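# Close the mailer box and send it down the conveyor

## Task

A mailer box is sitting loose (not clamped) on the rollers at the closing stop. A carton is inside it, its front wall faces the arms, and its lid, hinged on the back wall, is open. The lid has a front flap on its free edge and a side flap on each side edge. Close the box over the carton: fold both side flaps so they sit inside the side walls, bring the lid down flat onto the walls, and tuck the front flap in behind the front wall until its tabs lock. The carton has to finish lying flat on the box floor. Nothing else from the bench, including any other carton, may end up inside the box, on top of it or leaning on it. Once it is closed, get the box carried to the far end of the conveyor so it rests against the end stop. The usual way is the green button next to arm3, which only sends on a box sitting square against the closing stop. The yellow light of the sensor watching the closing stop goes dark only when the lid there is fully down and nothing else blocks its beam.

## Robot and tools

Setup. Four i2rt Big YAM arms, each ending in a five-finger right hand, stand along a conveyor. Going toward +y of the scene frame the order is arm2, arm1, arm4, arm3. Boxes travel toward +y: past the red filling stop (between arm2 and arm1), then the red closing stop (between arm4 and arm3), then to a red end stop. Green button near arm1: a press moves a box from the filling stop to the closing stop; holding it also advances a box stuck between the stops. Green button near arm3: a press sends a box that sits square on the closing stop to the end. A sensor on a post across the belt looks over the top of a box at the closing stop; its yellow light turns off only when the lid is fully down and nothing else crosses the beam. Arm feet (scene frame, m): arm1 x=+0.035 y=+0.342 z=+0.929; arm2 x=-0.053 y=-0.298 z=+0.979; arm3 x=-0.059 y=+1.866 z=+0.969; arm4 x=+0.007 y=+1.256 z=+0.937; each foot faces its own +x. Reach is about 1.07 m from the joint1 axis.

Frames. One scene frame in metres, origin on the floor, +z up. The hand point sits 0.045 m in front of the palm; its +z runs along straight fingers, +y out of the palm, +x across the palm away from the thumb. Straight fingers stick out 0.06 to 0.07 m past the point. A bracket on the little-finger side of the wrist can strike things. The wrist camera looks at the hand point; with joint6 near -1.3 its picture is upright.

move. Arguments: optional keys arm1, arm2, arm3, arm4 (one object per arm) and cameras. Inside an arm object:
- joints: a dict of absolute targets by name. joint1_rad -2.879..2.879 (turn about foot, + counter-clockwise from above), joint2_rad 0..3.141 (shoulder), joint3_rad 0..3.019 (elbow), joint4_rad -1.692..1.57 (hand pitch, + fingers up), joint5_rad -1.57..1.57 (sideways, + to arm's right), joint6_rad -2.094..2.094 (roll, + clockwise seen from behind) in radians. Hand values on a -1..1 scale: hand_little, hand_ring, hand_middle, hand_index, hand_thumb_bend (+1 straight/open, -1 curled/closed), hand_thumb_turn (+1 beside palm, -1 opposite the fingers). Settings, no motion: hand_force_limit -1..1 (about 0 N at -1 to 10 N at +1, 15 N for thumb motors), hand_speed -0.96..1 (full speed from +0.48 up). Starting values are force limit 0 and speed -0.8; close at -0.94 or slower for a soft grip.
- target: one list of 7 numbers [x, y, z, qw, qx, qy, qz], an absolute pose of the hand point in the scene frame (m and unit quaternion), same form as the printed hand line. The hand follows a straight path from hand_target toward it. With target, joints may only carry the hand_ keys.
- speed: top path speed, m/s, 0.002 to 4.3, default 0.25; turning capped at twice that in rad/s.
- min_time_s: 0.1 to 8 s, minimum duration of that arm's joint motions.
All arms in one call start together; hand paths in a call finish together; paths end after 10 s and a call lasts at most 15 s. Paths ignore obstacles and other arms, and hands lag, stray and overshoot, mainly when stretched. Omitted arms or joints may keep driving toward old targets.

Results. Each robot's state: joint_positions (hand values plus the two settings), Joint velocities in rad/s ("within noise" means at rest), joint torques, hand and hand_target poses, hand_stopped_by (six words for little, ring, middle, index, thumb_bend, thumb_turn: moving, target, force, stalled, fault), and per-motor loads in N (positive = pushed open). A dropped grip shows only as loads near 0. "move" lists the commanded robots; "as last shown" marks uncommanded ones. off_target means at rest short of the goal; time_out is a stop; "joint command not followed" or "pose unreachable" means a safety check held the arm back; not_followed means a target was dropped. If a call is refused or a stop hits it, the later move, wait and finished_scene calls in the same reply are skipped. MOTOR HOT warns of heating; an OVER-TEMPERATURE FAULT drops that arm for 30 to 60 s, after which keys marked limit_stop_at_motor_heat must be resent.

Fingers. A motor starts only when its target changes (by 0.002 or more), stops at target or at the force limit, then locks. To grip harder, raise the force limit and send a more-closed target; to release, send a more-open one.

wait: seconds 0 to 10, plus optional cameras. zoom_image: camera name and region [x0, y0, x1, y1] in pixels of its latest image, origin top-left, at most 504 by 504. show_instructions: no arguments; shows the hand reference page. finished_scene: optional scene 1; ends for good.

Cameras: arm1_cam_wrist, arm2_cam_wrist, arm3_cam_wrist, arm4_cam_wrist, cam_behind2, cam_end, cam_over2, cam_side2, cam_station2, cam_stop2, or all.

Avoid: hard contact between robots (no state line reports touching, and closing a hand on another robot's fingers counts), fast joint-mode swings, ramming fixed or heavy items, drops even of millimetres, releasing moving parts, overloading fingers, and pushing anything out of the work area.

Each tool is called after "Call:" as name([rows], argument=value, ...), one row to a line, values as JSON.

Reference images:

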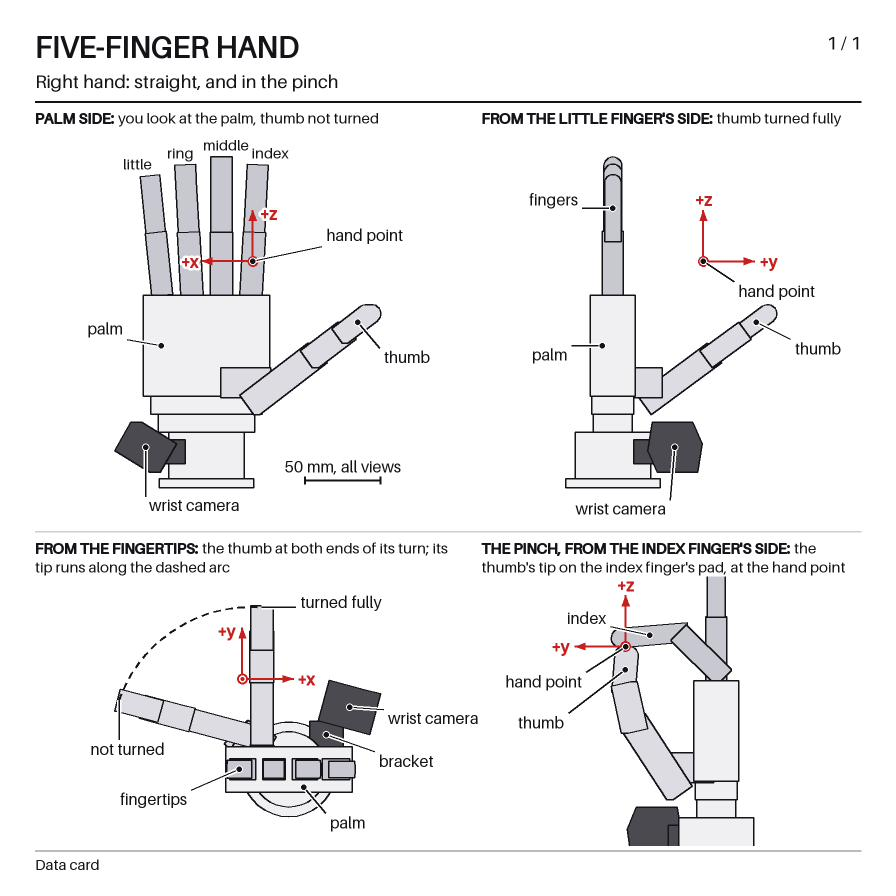

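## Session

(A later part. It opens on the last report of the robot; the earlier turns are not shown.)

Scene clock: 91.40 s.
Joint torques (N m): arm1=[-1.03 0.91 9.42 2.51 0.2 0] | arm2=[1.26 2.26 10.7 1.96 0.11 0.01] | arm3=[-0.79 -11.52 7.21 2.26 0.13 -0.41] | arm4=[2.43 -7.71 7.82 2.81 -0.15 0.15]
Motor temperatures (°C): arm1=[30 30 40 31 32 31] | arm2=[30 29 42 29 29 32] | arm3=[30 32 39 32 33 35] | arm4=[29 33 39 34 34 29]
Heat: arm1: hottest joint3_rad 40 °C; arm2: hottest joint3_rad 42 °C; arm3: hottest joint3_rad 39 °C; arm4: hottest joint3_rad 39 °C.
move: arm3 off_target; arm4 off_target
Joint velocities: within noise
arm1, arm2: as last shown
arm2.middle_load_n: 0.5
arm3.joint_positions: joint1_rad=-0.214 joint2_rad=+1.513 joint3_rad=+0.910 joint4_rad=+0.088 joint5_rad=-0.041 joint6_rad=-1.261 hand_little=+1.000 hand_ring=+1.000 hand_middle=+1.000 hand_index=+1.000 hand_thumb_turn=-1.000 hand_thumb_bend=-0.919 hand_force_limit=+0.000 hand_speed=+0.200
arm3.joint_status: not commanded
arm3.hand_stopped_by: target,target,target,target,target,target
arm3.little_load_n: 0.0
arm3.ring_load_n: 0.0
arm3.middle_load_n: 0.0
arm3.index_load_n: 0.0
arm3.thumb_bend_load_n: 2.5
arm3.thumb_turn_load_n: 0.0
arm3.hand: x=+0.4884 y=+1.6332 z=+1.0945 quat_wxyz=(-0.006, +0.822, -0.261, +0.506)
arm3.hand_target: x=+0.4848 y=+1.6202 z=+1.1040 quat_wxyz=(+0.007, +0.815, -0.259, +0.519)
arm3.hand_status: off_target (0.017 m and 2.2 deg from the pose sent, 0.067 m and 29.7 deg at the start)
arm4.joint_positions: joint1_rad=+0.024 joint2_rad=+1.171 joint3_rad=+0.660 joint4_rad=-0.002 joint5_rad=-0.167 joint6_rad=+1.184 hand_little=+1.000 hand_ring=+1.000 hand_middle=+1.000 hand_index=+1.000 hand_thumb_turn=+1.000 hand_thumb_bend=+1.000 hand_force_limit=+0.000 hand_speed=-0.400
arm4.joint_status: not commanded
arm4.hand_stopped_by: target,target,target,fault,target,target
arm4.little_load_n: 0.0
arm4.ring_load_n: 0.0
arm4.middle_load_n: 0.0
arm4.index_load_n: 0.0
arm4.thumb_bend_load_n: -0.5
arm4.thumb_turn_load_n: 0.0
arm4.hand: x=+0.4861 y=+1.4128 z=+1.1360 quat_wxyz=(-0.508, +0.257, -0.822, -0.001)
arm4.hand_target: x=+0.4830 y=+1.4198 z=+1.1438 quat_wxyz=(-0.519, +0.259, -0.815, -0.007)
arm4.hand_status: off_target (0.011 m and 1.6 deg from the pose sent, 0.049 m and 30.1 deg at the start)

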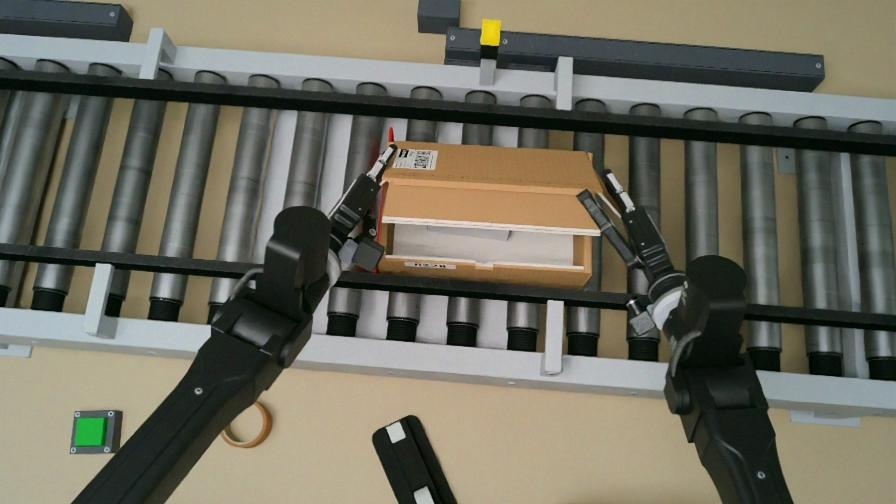

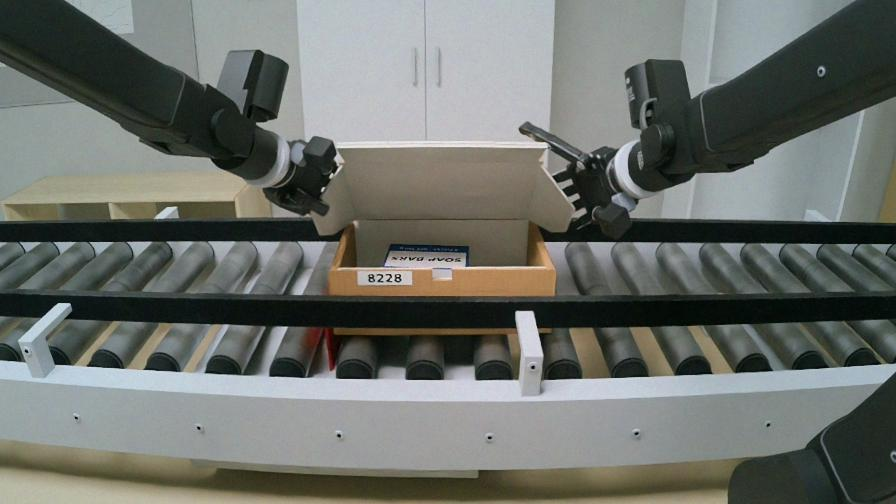

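Call:
move(arm4={"target":[0.502,1.462,1.154,0.5373,0,0.8434,0],"speed":0.12}, arm3={"target":[0.500,1.570,1.112,0,0.8434,0,0.5371],"speed":0.12}, cameras=["cam_over2","cam_station2","cam_side2"])

Scene clock: 94.53 s.
Joint torques (N m): arm1=[-0.97 0.91 9.42 2.5 0.21 0.01] | arm2=[1.49 1.96 10.76 2 0.11 -0.02] | arm3=[-4.25 -9.29 9.95 0.99 0.94 -0.6] | arm4=[5.89 -4.89 9.24 2.3 -0.77 -0.07]
Motor temperatures (°C): arm1=[30 30 40 31 32 31] | arm2=[30 29 42 29 29 32] | arm3=[30 32 39 32 33 35] | arm4=[29 33 39 34 34 29]
Heat: arm1: hottest joint3_rad 40 °C; arm2: hottest joint3_rad 42 °C; arm3: hottest joint3_rad 39 °C; arm4: hottest joint3_rad 39 °C.
move: arm3 off_target; arm4 off_target
Joint velocities: within noise
arm1, arm2: as last shown
arm2.middle_load_n: 0.0
arm3.joint_positions: joint1_rad=-0.359 joint2_rad=+1.539 joint3_rad=+0.902 joint4_rad=+0.134 joint5_rad=-0.520 joint6_rad=-1.769 hand_little=+1.000 hand_ring=+1.000 hand_middle=+1.000 hand_index=+1.000 hand_thumb_turn=-1.000 hand_thumb_bend=-0.919 hand_force_limit=+0.000 hand_speed=+0.200
arm3.joint_status: not commanded
arm3.hand_stopped_by: target,target,target,target,target,target
arm3.little_load_n: 0.0
arm3.ring_load_n: 0.0
arm3.middle_load_n: 0.0
arm3.index_load_n: 0.0
arm3.thumb_bend_load_n: 2.0
arm3.thumb_turn_load_n: 0.0
arm3.hand: x=+0.5061 y=+1.6169 z=+1.1091 quat_wxyz=(-0.039, +0.842, +0.016, +0.538)
arm3.hand_target: x=+0.4973 y=+1.5719 z=+1.1125 quat_wxyz=(+0.000, +0.844, +0.000, +0.537)
arm3.hand_status: off_target (0.047 m and 4.8 deg from the pose sent, 0.067 m and 30.3 deg at the start)
arm4.joint_positions: joint1_rad=+0.301 joint2_rad=+1.176 joint3_rad=+0.626 joint4_rad=+0.074 joint5_rad=+0.419 joint6_rad=+1.789 hand_little=+1.000 hand_ring=+1.000 hand_middle=+1.000 hand_index=+1.000 hand_thumb_turn=+1.000 hand_thumb_bend=+1.000 hand_force_limit=+0.000 hand_speed=-0.400
arm4.joint_status: not commanded
arm4.hand_stopped_by: target,target,target,fault,target,target
arm4.little_load_n: 0.0
arm4.ring_load_n: 0.0
arm4.middle_load_n: 0.0
arm4.index_load_n: 0.0
arm4.thumb_bend_load_n: 0.0
arm4.thumb_turn_load_n: 0.0
arm4.hand: x=+0.5048 y=+1.4300 z=+1.1567 quat_wxyz=(-0.540, -0.033, -0.841, +0.018)
arm4.hand_target: x=+0.5004 y=+1.4610 z=+1.1542 quat_wxyz=(-0.537, +0.000, -0.843, +0.000)
arm4.hand_status: off_target (0.032 m and 4.3 deg from the pose sent, 0.055 m and 29.9 deg at the start)
pictures: cam_over2, cam_side2, cam_station2

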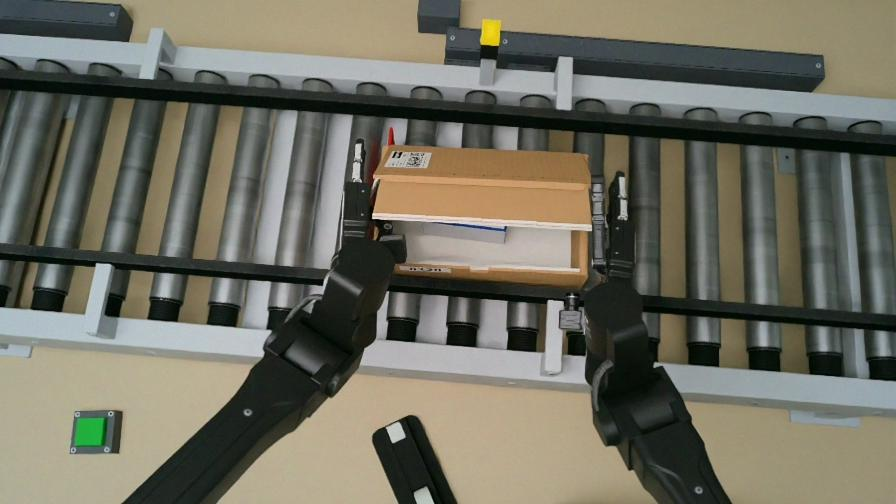

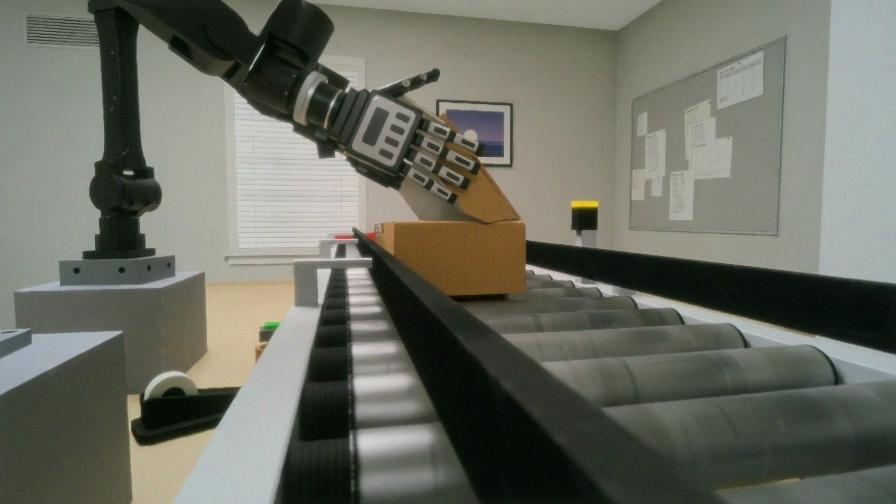

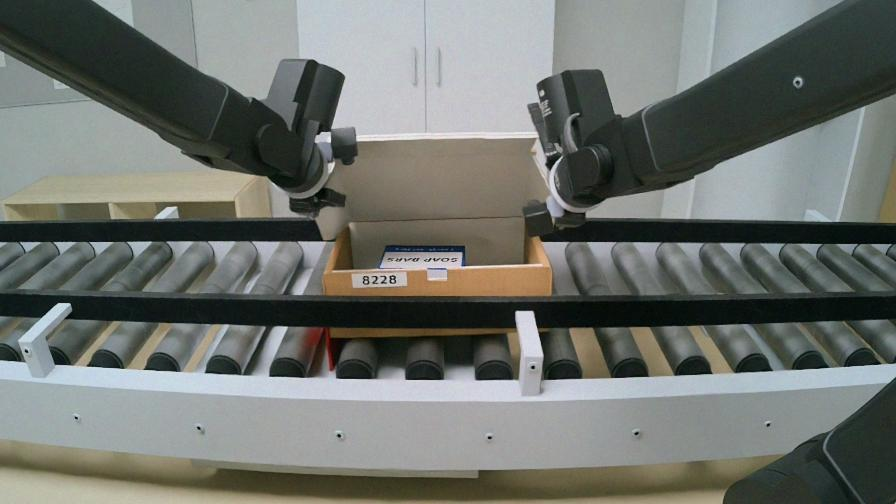

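Call:
move(arm4={"target":[0.502,1.492,1.154,0.5373,0,0.8434,0],"speed":0.1}, arm3={"target":[0.498,1.520,1.112,0,0.8434,0,0.5371],"speed":0.15}, cameras=["cam_over2","cam_station2","arm4_cam_wrist","arm3_cam_wrist"])

Scene clock: 96.10 s.
Joint torques (N m): arm1=[-1.03 0.91 9.42 2.51 0.21 0] | arm2=[1.44 2.26 10.62 1.91 0.11 0] | arm3=[-8.47 -8.18 11.7 1.03 2.28 -0.87] | arm4=[7.77 -4.54 10.69 1.78 -1.39 -0.44]
Motor temperatures (°C): arm1=[30 30 40 31 32 31] | arm2=[30 29 42 29 29 32] | arm3=[30 32 39 32 34 35] | arm4=[29 33 39 34 34 29]
Heat: arm1: hottest joint3_rad 40 °C; arm2: hottest joint3_rad 42 °C; arm3: hottest joint3_rad 39 °C; arm4: hottest joint3_rad 39 °C.
move: arm3 off_target; arm4 off_target
Joint velocities: within noise
arm1, arm2: as last shown
arm3.joint_positions: joint1_rad=-0.401 joint2_rad=+1.562 joint3_rad=+0.941 joint4_rad=+0.081 joint5_rad=-0.632 joint6_rad=-1.799 hand_little=+1.000 hand_ring=+1.000 hand_middle=+1.000 hand_index=+1.000 hand_thumb_turn=-1.000 hand_thumb_bend=-0.919 hand_force_limit=+0.000 hand_speed=+0.200
arm3.joint_status: not commanded
arm3.hand_stopped_by: target,target,target,target,target,target
arm3.little_load_n: 0.0
arm3.ring_load_n: 0.0
arm3.middle_load_n: 0.0
arm3.index_load_n: 0.5
arm3.thumb_bend_load_n: 2.0
arm3.thumb_turn_load_n: 0.0
arm3.hand: x=+0.5089 y=+1.6113 z=+1.1085 quat_wxyz=(-0.074, +0.840, +0.034, +0.536)
arm3.hand_target: x=+0.4888 y=+1.5268 z=+1.1136 quat_wxyz=(-0.001, +0.845, -0.001, +0.535)
arm3.hand_status: off_target (0.092 m and 9.4 deg from the pose sent, 0.097 m and 4.8 deg at the start)
arm4.joint_positions: joint1_rad=+0.348 joint2_rad=+1.191 joint3_rad=+0.626 joint4_rad=+0.074 joint5_rad=+0.507 joint6_rad=+1.875 hand_little=+1.000 hand_ring=+1.000 hand_middle=+1.000 hand_index=+1.000 hand_thumb_turn=+1.000 hand_thumb_bend=+1.000 hand_force_limit=+0.000 hand_speed=-0.400
arm4.joint_status: not commanded
arm4.hand_stopped_by: target,target,target,fault,target,target
arm4.little_load_n: 0.0
arm4.ring_load_n: 0.0
arm4.middle_load_n: 0.0
arm4.index_load_n: 0.5
arm4.thumb_bend_load_n: 0.0
arm4.thumb_turn_load_n: 0.0
arm4.hand: x=+0.5036 y=+1.4340 z=+1.1555 quat_wxyz=(-0.543, -0.070, -0.837, +0.021)
arm4.hand_target: x=+0.4969 y=+1.4887 z=+1.1547 quat_wxyz=(-0.539, -0.001, -0.843, +0.000)
arm4.hand_status: off_target (0.058 m and 8.4 deg from the pose sent, 0.062 m and 4.3 deg at the start)
pictures: arm3_cam_wrist, arm4_cam_wrist, cam_over2, cam_station2
arm3_cam_wrist: T_world_to_cam=[[0.1991, -0.96591, 0.16546, 1.26562], [-0.75416, -0.25884, -0.60352, 1.47474], [0.62578, -0.00462, -0.77999, 0.67093]] pos_world=[0.44036, 1.60729, 1.20395]
arm4_cam_wrist: T_world_to_cam=[[0.07213, 0.97034, -0.23073, -1.15546], [-0.11253, 0.23777, 0.96478, -1.40239], [0.99103, -0.04363, 0.12634, -0.46778]] pos_world=[0.38913, 1.43423, 1.14551]

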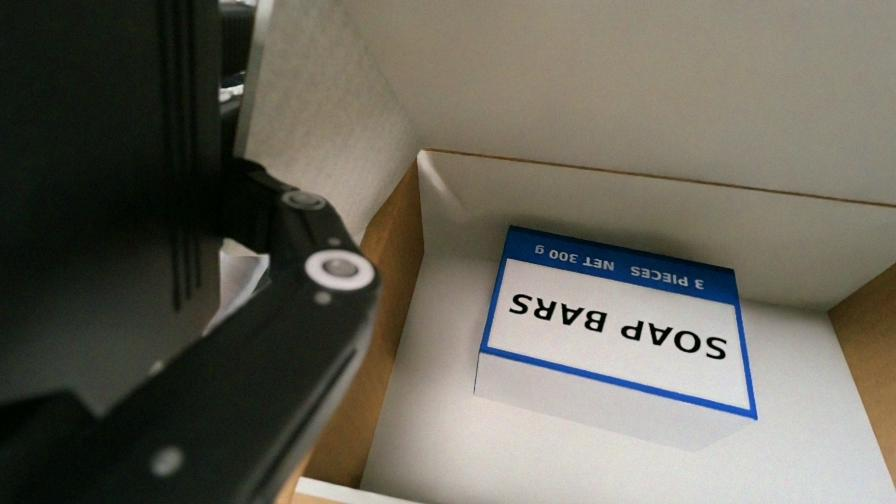

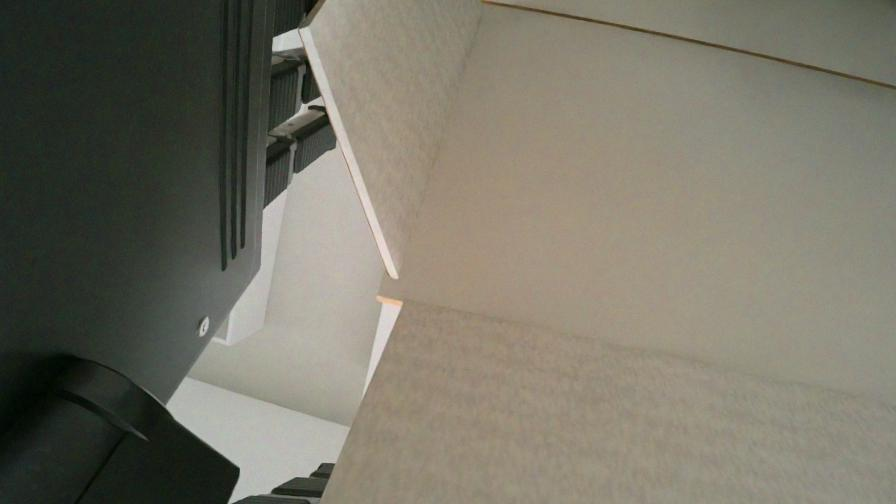

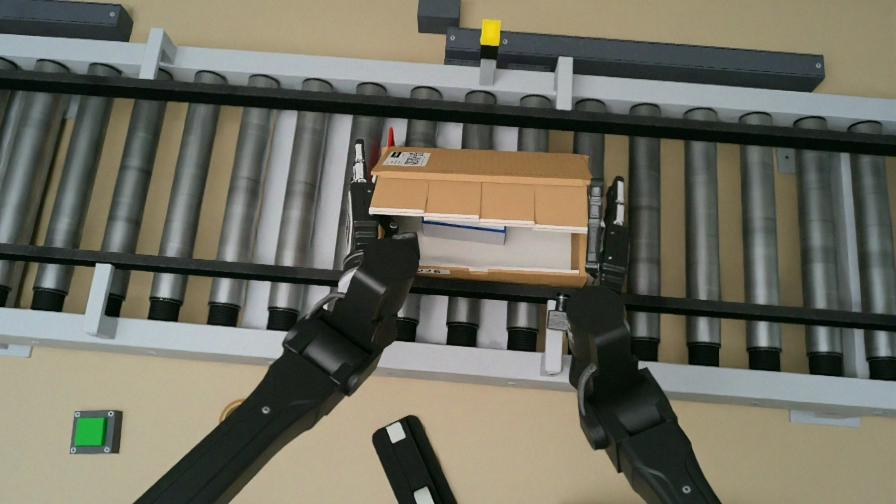

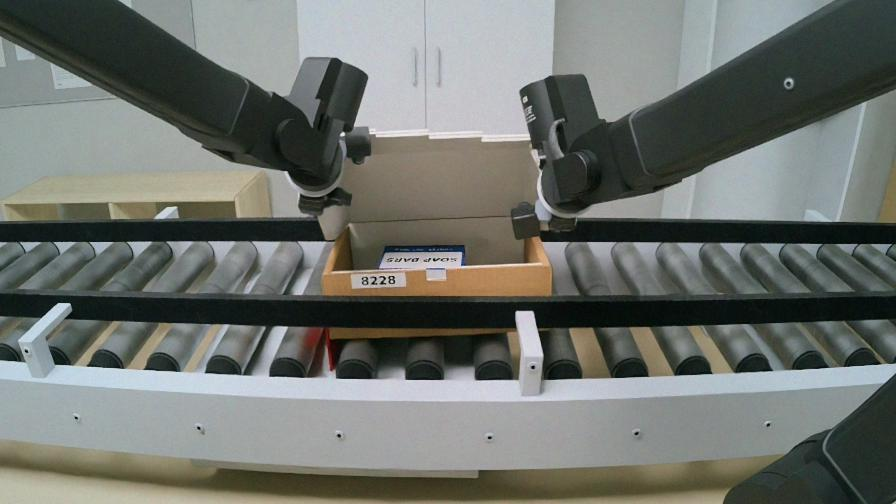

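Call:
zoom_image(camera="cam_over2", region=[300, 100, 680, 320])

Call:
move(cameras=["cam_stop2","cam_behind2","cam_end"])

Scaled by 1.326 from the camera's image (finer frame: 1280x720).

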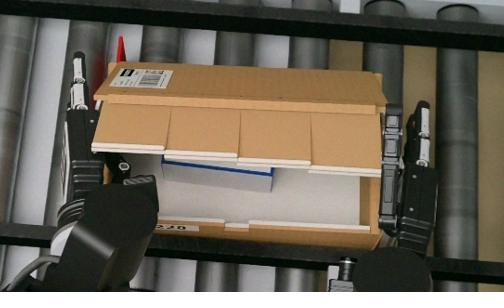

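Scene clock: 96.53 s.
Joint torques (N m): arm1=[-1.03 0.85 9.42 2.51 0.21 0] | arm2=[1.26 2.37 10.71 1.98 0.1 -0.01] | arm3=[-8.53 -8.35 11.67 1.06 2.27 -0.87] | arm4=[7.47 -4.6 10.73 1.73 -1.37 -0.41]
Motor temperatures (°C): arm1=[30 30 40 31 32 31] | arm2=[30 29 42 29 29 32] | arm3=[30 32 39 32 34 35] | arm4=[29 33 40 34 34 29]
Heat: arm1: hottest joint3_rad 40 °C; arm2: hottest joint3_rad 42 °C; arm3: hottest joint3_rad 39 °C; arm4: hottest joint3_rad 40 °C.
Joint velocities: within noise
arm1.joint_positions: joint1_rad=-0.032 joint2_rad=+0.646 joint3_rad=+1.328 joint4_rad=-1.360 joint5_rad=+0.140 joint6_rad=-1.156 hand_little=+1.000 hand_ring=+1.000 hand_middle=+1.000 hand_index=+1.000 hand_thumb_turn=+1.000 hand_thumb_bend=+1.000 hand_force_limit=+0.000 hand_speed=-0.800
arm1.joint_status: not commanded
arm1.hand_stopped_by: target,target,target,target,target,target
arm1.little_load_n: 0.0
arm1.ring_load_n: 0.0
arm1.middle_load_n: 0.0
arm1.index_load_n: 0.0
arm1.thumb_bend_load_n: -0.5
arm1.thumb_turn_load_n: 0.0
arm1.hand: x=+0.2644 y=+0.2774 z=+1.3774 quat_wxyz=(-0.035, +0.878, -0.203, +0.433) (m; scene frame)
arm1.hand_target: x=+0.2642 y=+0.2774 z=+1.3850 quat_wxyz=(-0.037, +0.874, -0.203, +0.441) (m; scene frame)
arm1.hand_status: not commanded
arm2.joint_positions: joint1_rad=+0.199 joint2_rad=+0.614 joint3_rad=+1.377 joint4_rad=-1.233 joint5_rad=+0.174 joint6_rad=-1.171 hand_little=+1.000 hand_ring=+1.000 hand_middle=+1.000 hand_index=+1.000 hand_thumb_turn=+1.000 hand_thumb_bend=+1.000 hand_force_limit=+0.000 hand_speed=-0.800
arm2.joint_status: not commanded
arm2.hand_stopped_by: target,target,target,target,target,target
arm2.little_load_n: 0.0
arm2.ring_load_n: 0.0
arm2.middle_load_n: 0.0
arm2.index_load_n: 0.0
arm2.thumb_bend_load_n: 0.0
arm2.thumb_turn_load_n: 0.0
arm2.hand: x=+0.1875 y=-0.3622 z=+1.4826 quat_wxyz=(-0.044, +0.830, -0.192, +0.522) (m; scene frame)
arm2.hand_target: x=+0.1862 y=-0.3623 z=+1.4936 quat_wxyz=(-0.047, +0.823, -0.191, +0.533) (m; scene frame)
arm2.hand_status: not commanded
arm3.joint_positions: joint1_rad=-0.401 joint2_rad=+1.562 joint3_rad=+0.941 joint4_rad=+0.081 joint5_rad=-0.632 joint6_rad=-1.799 hand_little=+1.000 hand_ring=+1.000 hand_middle=+1.000 hand_index=+1.000 hand_thumb_turn=-1.000 hand_thumb_bend=-0.919 hand_force_limit=+0.000 hand_speed=+0.200
arm3.joint_status: not commanded
arm3.hand_stopped_by: target,target,target,target,target,target
arm3.little_load_n: 0.0
arm3.ring_load_n: 0.0
arm3.middle_load_n: 0.0
arm3.index_load_n: 0.0
arm3.thumb_bend_load_n: 2.0
arm3.thumb_turn_load_n: 0.0
arm3.hand: x=+0.5089 y=+1.6113 z=+1.1085 quat_wxyz=(-0.074, +0.840, +0.034, +0.536) (m; scene frame)
arm3.hand_target: x=+0.4888 y=+1.5268 z=+1.1136 quat_wxyz=(-0.001, +0.845, -0.001, +0.535) (m; scene frame)
arm3.hand_status: off_target (0.092 m and 9.4 deg from the pose sent, 0.097 m and 4.8 deg at the start)
arm4.joint_positions: joint1_rad=+0.348 joint2_rad=+1.191 joint3_rad=+0.626 joint4_rad=+0.074 joint5_rad=+0.507 joint6_rad=+1.875 hand_little=+1.000 hand_ring=+1.000 hand_middle=+1.000 hand_index=+1.000 hand_thumb_turn=+1.000 hand_thumb_bend=+1.000 hand_force_limit=+0.000 hand_speed=-0.400
arm4.joint_status: not commanded
arm4.hand_stopped_by: target,target,target,fault,target,target
arm4.little_load_n: 0.0
arm4.ring_load_n: 0.0
arm4.middle_load_n: 0.0
arm4.index_load_n: 0.0
arm4.thumb_bend_load_n: 0.0
arm4.thumb_turn_load_n: 0.0
arm4.hand: x=+0.5036 y=+1.4340 z=+1.1555 quat_wxyz=(-0.543, -0.070, -0.837, +0.021) (m; scene frame)
arm4.hand_target: x=+0.4969 y=+1.4887 z=+1.1547 quat_wxyz=(-0.539, -0.001, -0.843, +0.000) (m; scene frame)
arm4.hand_status: off_target (0.058 m and 8.4 deg from the pose sent, 0.062 m and 4.3 deg at the start)
pictures: cam_behind2, cam_end, cam_stop2

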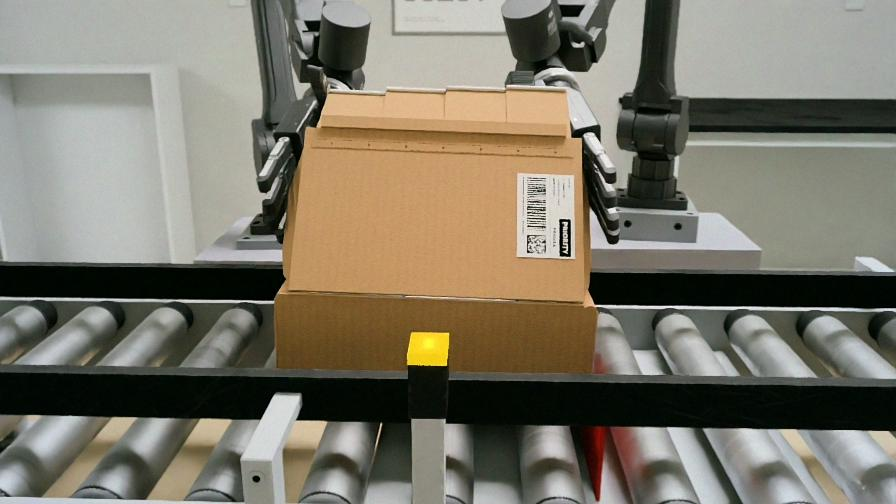

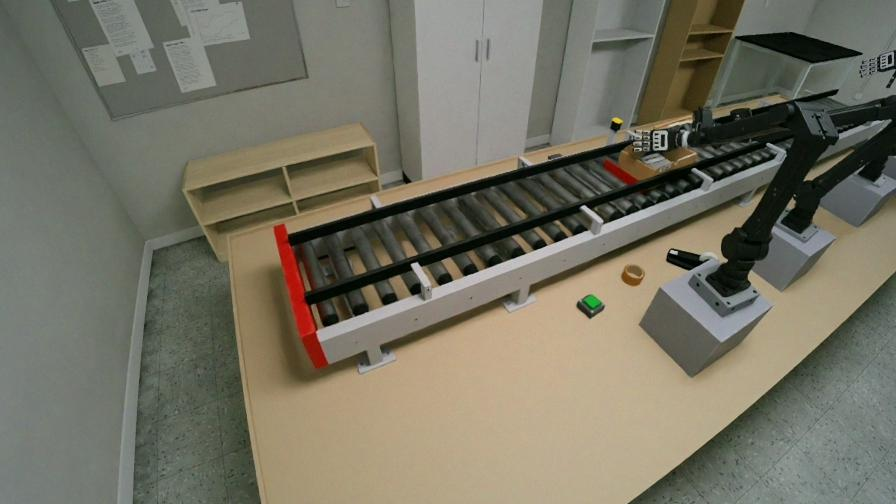

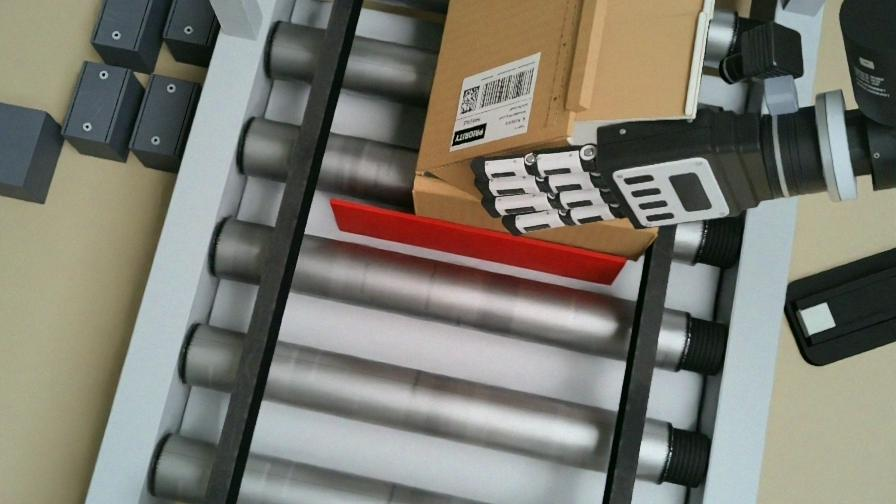

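Call:
move(arm4={"target":[0.502,1.535,1.150,0.5373,0,0.8434,0],"speed":0.15}, cameras=["cam_over2","cam_behind2","cam_stop2"])

Scene clock: 97.90 s.
Joint torques (N m): arm1=[-1.03 0.91 9.4 2.52 0.21 0] | arm2=[1.38 2.32 10.77 1.89 0.11 -0.01] | arm3=[-8.53 -8.64 11.58 1.17 3.03 -0.8] | arm4=[10.17 -3.55 11.93 1.32 -2.37 -0.66]
Motor temperatures (°C): arm1=[30 30 40 31 32 31] | arm2=[30 29 42 29 29 32] | arm3=[30 32 39 32 34 35] | arm4=[29 32 40 34 34 30]
Heat: arm1: hottest joint3_rad 40 °C; arm2: hottest joint3_rad 42 °C; arm3: hottest joint3_rad 39 °C; arm4: hottest joint3_rad 40 °C.
move: arm4 off_target
Joint velocities: within noise
arm1, arm2, arm3: as last shown
arm1.thumb_bend_load_n: 0.0
arm3.joint_positions: joint1_rad=-0.399 joint2_rad=+1.566 joint3_rad=+0.941 joint4_rad=+0.076 joint5_rad=-0.652 joint6_rad=-1.804 hand_little=+1.000 hand_ring=+1.000 hand_middle=+1.000 hand_index=+1.000 hand_thumb_turn=-1.000 hand_thumb_bend=-0.919 hand_force_limit=+0.000 hand_speed=+0.200
arm3.index_load_n: 0.5
arm3.thumb_turn_load_n: 0.5
arm3.hand: x=+0.5097 y=+1.6160 z=+1.1061 quat_wxyz=(-0.083, +0.840, +0.040, +0.534)
arm3.hand_target: x=+0.4889 y=+1.5270 z=+1.1136 quat_wxyz=(-0.001, +0.845, -0.001, +0.535)
arm4.joint_positions: joint1_rad=+0.418 joint2_rad=+1.217 joint3_rad=+0.644 joint4_rad=+0.074 joint5_rad=+0.626 joint6_rad=+1.959 hand_little=+1.000 hand_ring=+1.000 hand_middle=+1.000 hand_index=+1.000 hand_thumb_turn=+1.000 hand_thumb_bend=+1.000 hand_force_limit=+0.000 hand_speed=-0.400
arm4.joint_status: not commanded
arm4.hand_stopped_by: target,target,target,fault,target,target
arm4.little_load_n: 0.0
arm4.ring_load_n: 0.0
arm4.middle_load_n: 0.0
arm4.index_load_n: 0.0
arm4.thumb_bend_load_n: -1.0
arm4.thumb_turn_load_n: 0.0
arm4.hand: x=+0.5035 y=+1.4458 z=+1.1613 quat_wxyz=(-0.554, -0.105, -0.825, +0.029)
arm4.hand_target: x=+0.4903 y=+1.5270 z=+1.1515 quat_wxyz=(-0.540, -0.001, -0.841, +0.000)
arm4.hand_status: off_target (0.090 m and 12.8 deg from the pose sent, 0.101 m and 8.4 deg at the start)
pictures: cam_behind2, cam_over2, cam_stop2

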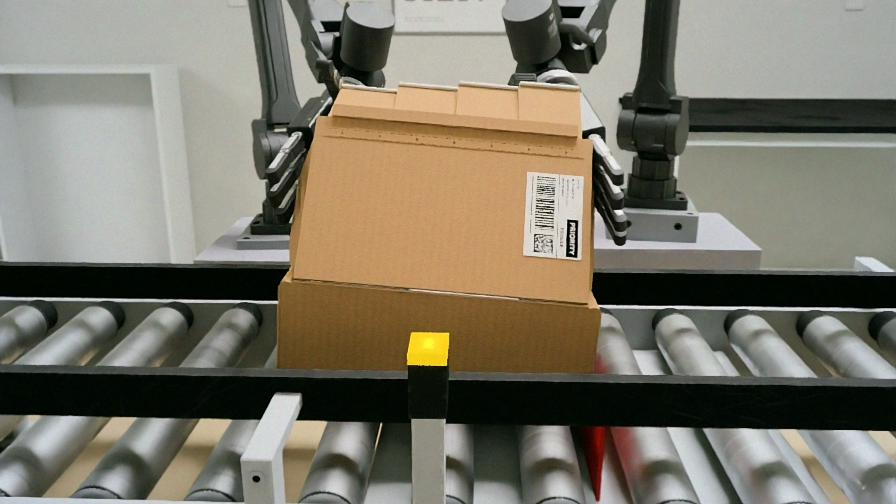

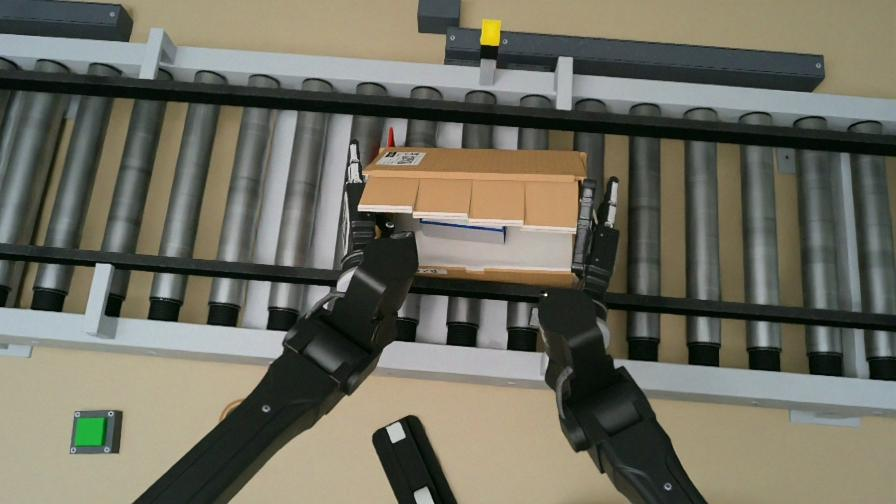

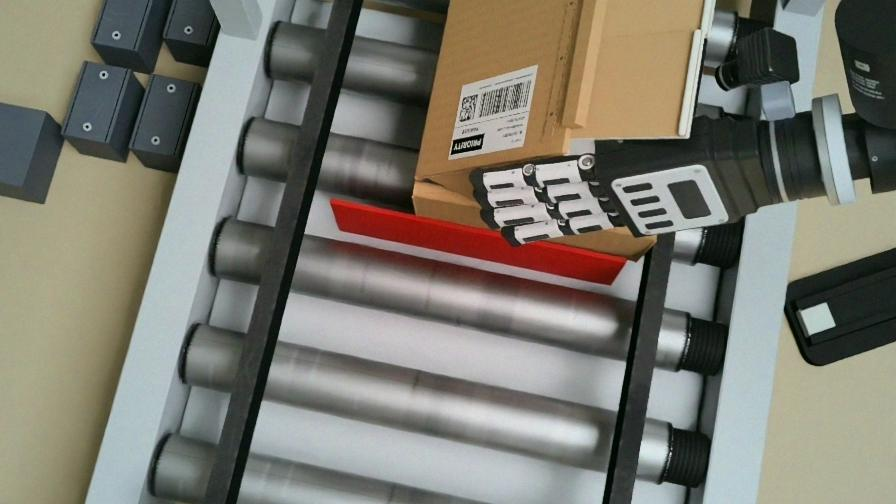

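Call:
move(arm4={"target":[0.468,1.500,1.140,0.5806,0,0.8142,0],"speed":0.12}, arm3={"target":[0.468,1.520,1.096,0,0.8142,0,0.5806],"speed":0.12}, cameras=["cam_over2","cam_behind2","cam_side2","cam_station2"])

Scene clock: 100.20 s.
Joint torques (N m): arm1=[-1.03 0.85 9.42 2.51 0.21 0] | arm2=[1.38 2.26 10.69 1.91 0.12 -0.02] | arm3=[-9 -8.7 7.28 2 2.3 0.23] | arm4=[8 -5.71 7.51 2.51 -2 -0.58]
Motor temperatures (°C): arm1=[30 30 40 31 32 31] | arm2=[30 29 42 29 29 32] | arm3=[30 32 39 32 36 35] | arm4=[29 32 40 34 35 30]
Heat: arm1: hottest joint3_rad 40 °C; arm2: hottest joint3_rad 42 °C; arm3: hottest joint3_rad 39 °C; arm4: hottest joint3_rad 40 °C.
move: arm3 off_target; arm4 off_target
Joint velocities: within noise
arm1, arm2: as last shown
arm2.index_load_n: 0.5
arm3.joint_positions: joint1_rad=-0.443 joint2_rad=+1.577 joint3_rad=+0.846 joint4_rad=+0.312 joint5_rad=-0.705 joint6_rad=-1.851 hand_little=+1.000 hand_ring=+1.000 hand_middle=+1.000 hand_index=+1.000 hand_thumb_turn=-1.000 hand_thumb_bend=-0.919 hand_force_limit=+0.000 hand_speed=+0.200
arm3.joint_status: not commanded
arm3.hand_stopped_by: target,target,target,target,target,target
arm3.little_load_n: 0.5
arm3.ring_load_n: 0.0
arm3.middle_load_n: 0.0
arm3.index_load_n: 0.0
arm3.thumb_bend_load_n: 2.0
arm3.thumb_turn_load_n: 0.0
arm3.hand: x=+0.4993 y=+1.6025 z=+1.1080 quat_wxyz=(-0.049, +0.805, +0.078, +0.585)
arm3.hand_target: x=+0.4631 y=+1.5271 z=+1.0971 quat_wxyz=(+0.000, +0.814, +0.000, +0.581)
arm3.hand_status: off_target (0.089 m and 10.7 deg from the pose sent, 0.105 m and 12.2 deg at the start)
arm4.joint_positions: joint1_rad=+0.422 joint2_rad=+1.210 joint3_rad=+0.534 joint4_rad=+0.285 joint5_rad=+0.618 joint6_rad=+1.879 hand_little=+1.000 hand_ring=+1.000 hand_middle=+1.000 hand_index=+1.000 hand_thumb_turn=+1.000 hand_thumb_bend=+1.000 hand_force_limit=+0.000 hand_speed=-0.400
arm4.joint_status: not commanded
arm4.hand_stopped_by: target,target,target,fault,target,target
arm4.little_load_n: 0.0
arm4.ring_load_n: 0.0
arm4.middle_load_n: 0.0
arm4.index_load_n: 0.0
arm4.thumb_bend_load_n: -0.5
arm4.thumb_turn_load_n: 0.0
arm4.hand: x=+0.4853 y=+1.4434 z=+1.1515 quat_wxyz=(-0.588, -0.085, -0.804, +0.022)
arm4.hand_target: x=+0.4651 y=+1.4959 z=+1.1407 quat_wxyz=(-0.582, -0.001, -0.813, +0.000)
arm4.hand_status: off_target (0.060 m and 10.1 deg from the pose sent, 0.068 m and 12.9 deg at the start)
pictures: cam_behind2, cam_over2, cam_side2, cam_station2

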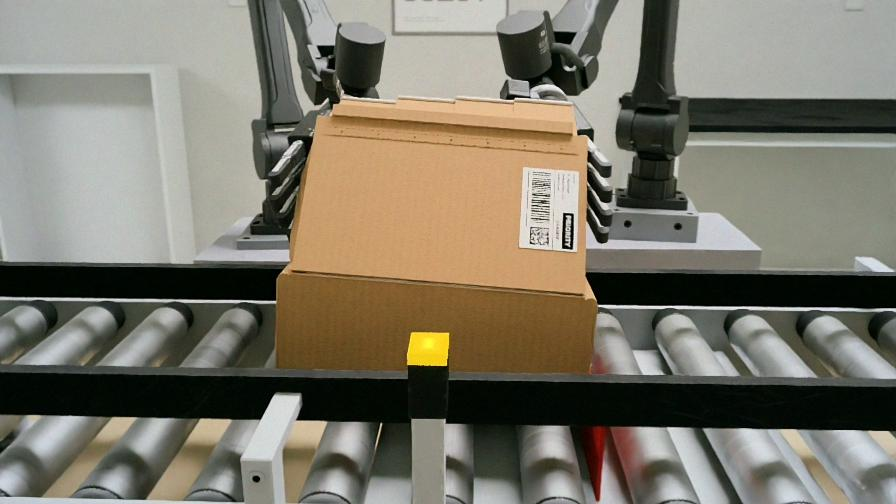

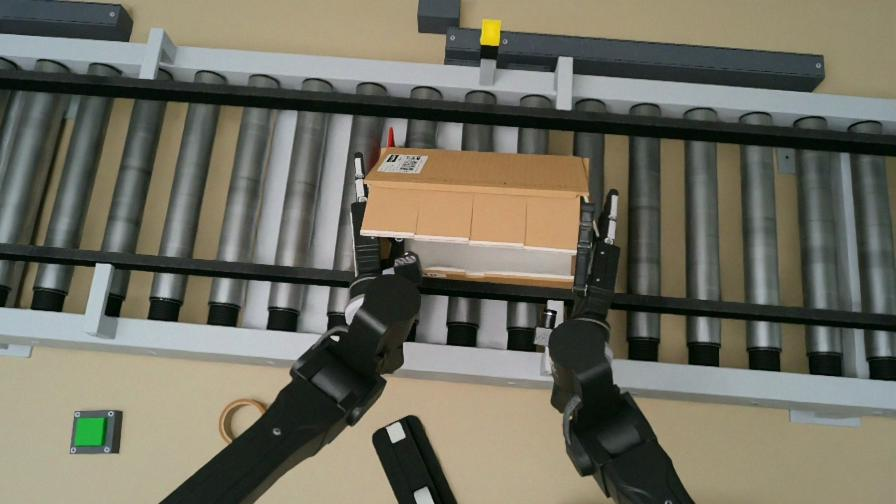

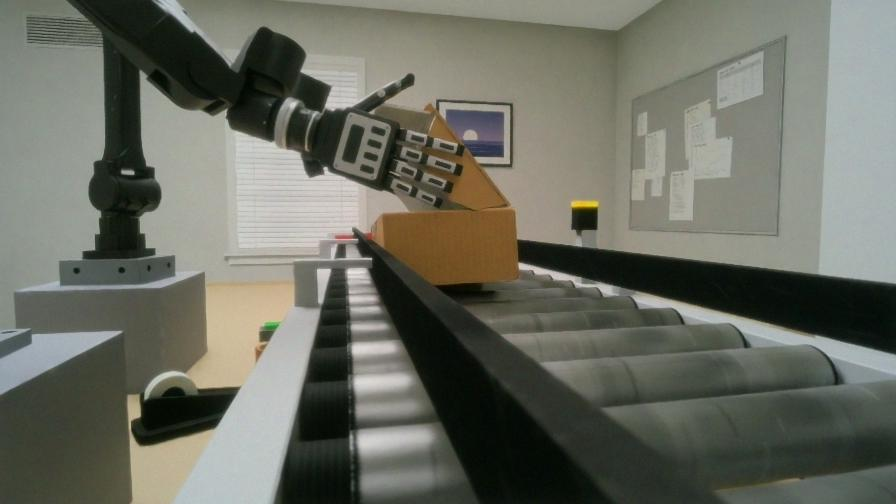

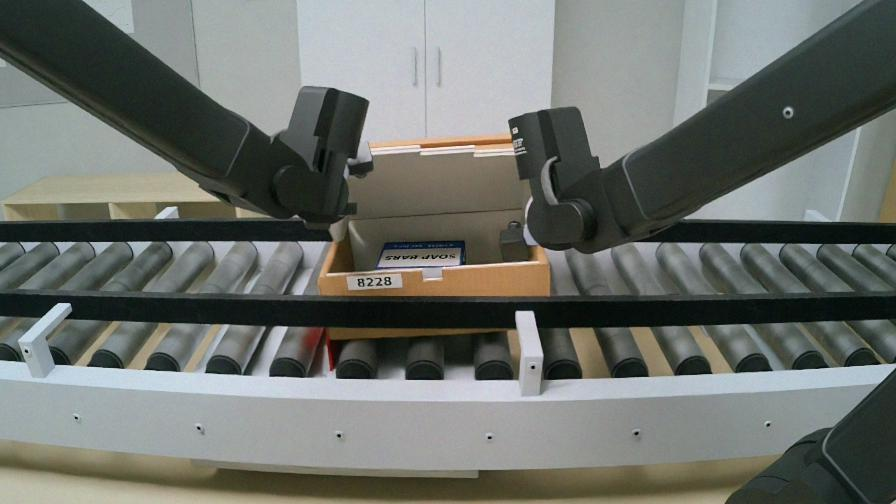

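Call:
move(arm4={"target":[0.462,1.490,1.128,0.6,0,0.8,0],"speed":0.1}, arm3={"target":[0.458,1.532,1.125,0,0.8,0,0.6],"speed":0.1}, cameras=["cam_over2","cam_behind2","cam_side2","cam_station2"])

Scene clock: 102.43 s.
Joint torques (N m): arm1=[-1.03 0.91 9.43 2.52 0.21 0] | arm2=[1.38 2.14 10.74 1.89 0.11 0.01] | arm3=[-7.88 -11.28 7.53 2.17 1.83 0.45] | arm4=[6.24 -4.13 7.19 2.44 -1.87 -0.57]
Motor temperatures (°C): arm1=[30 30 40 31 32 31] | arm2=[30 29 42 29 29 32] | arm3=[30 32 39 32 36 35] | arm4=[29 32 40 34 36 30]
Heat: arm1: hottest joint3_rad 40 °C; arm2: hottest joint3_rad 42 °C; arm3: hottest joint3_rad 39 °C; arm4: hottest joint3_rad 40 °C.
move: arm3 off_target; arm4 off_target
Joint velocities: within noise
arm1, arm2: as last shown
arm2.index_load_n: 0.0
arm3.joint_positions: joint1_rad=-0.456 joint2_rad=+1.546 joint3_rad=+0.813 joint4_rad=+0.330 joint5_rad=-0.704 joint6_rad=-1.836 hand_little=+1.000 hand_ring=+1.000 hand_middle=+1.000 hand_index=+1.000 hand_thumb_turn=-1.000 hand_thumb_bend=-0.919 hand_force_limit=+0.000 hand_speed=+0.200
arm3.joint_status: not commanded
arm3.hand_stopped_by: target,target,target,target,target,target
arm3.little_load_n: 0.5
arm3.ring_load_n: 0.0
arm3.middle_load_n: 0.0
arm3.index_load_n: 0.0
arm3.thumb_bend_load_n: 2.0
arm3.thumb_turn_load_n: 0.0
arm3.hand: x=+0.4866 y=+1.6009 z=+1.1124 quat_wxyz=(-0.045, +0.803, +0.070, +0.591)
arm3.hand_target: x=+0.4559 y=+1.5367 z=+1.1249 quat_wxyz=(+0.000, +0.800, +0.001, +0.601)
arm3.hand_status: off_target (0.076 m and 9.6 deg from the pose sent, 0.083 m and 10.8 deg at the start)
arm4.joint_positions: joint1_rad=+0.422 joint2_rad=+1.224 joint3_rad=+0.468 joint4_rad=+0.442 joint5_rad=+0.612 joint6_rad=+1.840 hand_little=+1.000 hand_ring=+1.000 hand_middle=+1.000 hand_index=+1.000 hand_thumb_turn=+1.000 hand_thumb_bend=+1.000 hand_force_limit=+0.000 hand_speed=-0.400
arm4.joint_status: not commanded
arm4.hand_stopped_by: target,target,target,fault,target,target
arm4.little_load_n: 0.0
arm4.ring_load_n: 0.0
arm4.middle_load_n: 0.0
arm4.index_load_n: 0.0
arm4.thumb_bend_load_n: -0.5
arm4.thumb_turn_load_n: 0.0
arm4.hand: x=+0.4748 y=+1.4404 z=+1.1471 quat_wxyz=(-0.612, -0.079, -0.786, +0.013)
arm4.hand_target: x=+0.4588 y=+1.4864 z=+1.1287 quat_wxyz=(-0.601, -0.001, -0.799, +0.000)
arm4.hand_status: off_target (0.055 m and 9.5 deg from the pose sent, 0.057 m and 10.1 deg at the start)
pictures: cam_behind2, cam_over2, cam_side2, cam_station2

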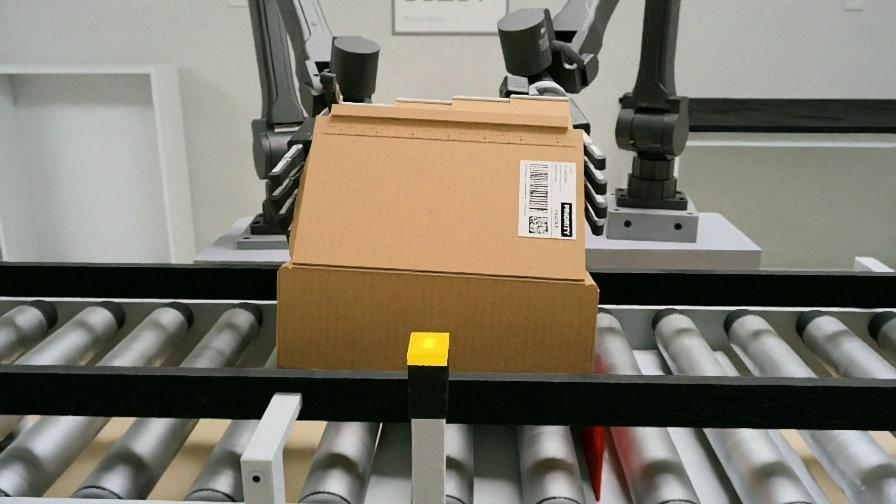

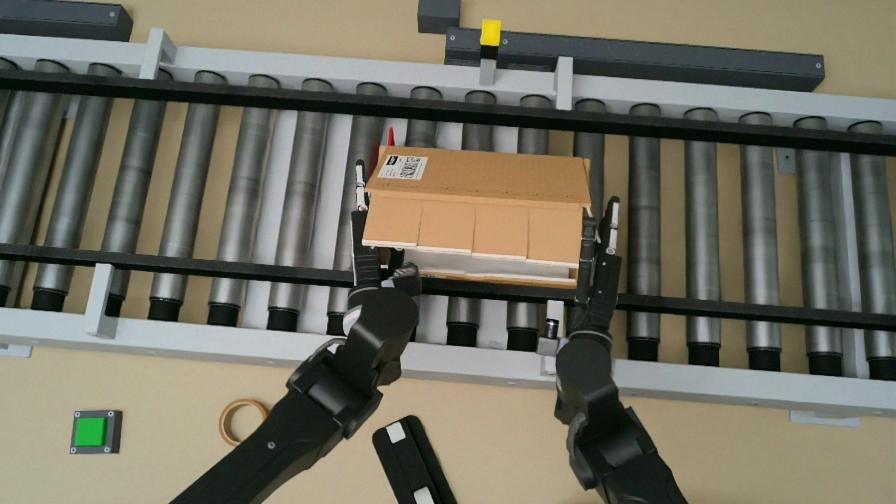

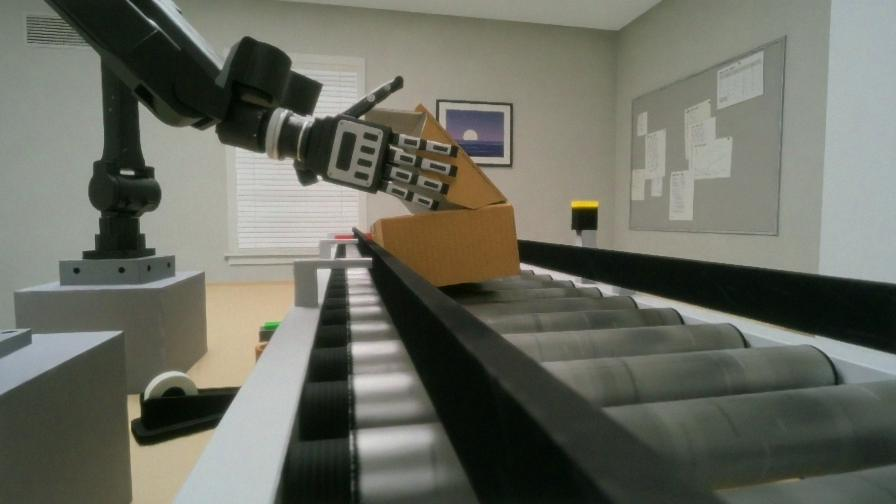

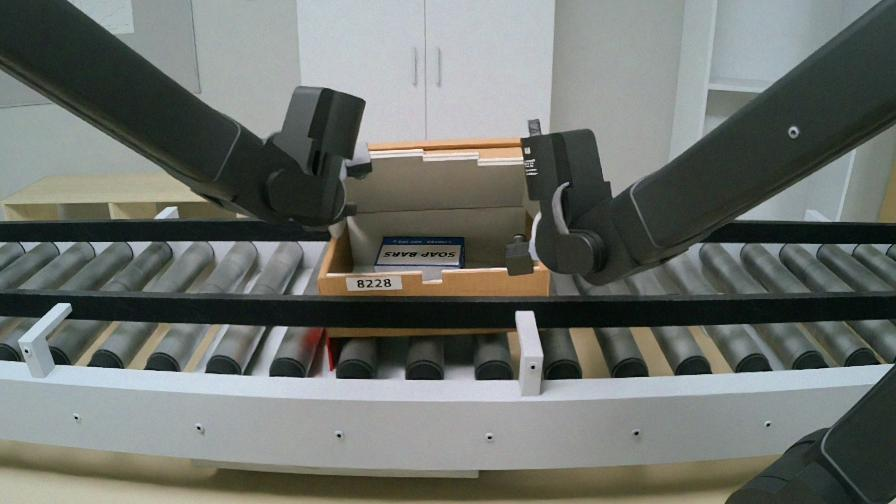

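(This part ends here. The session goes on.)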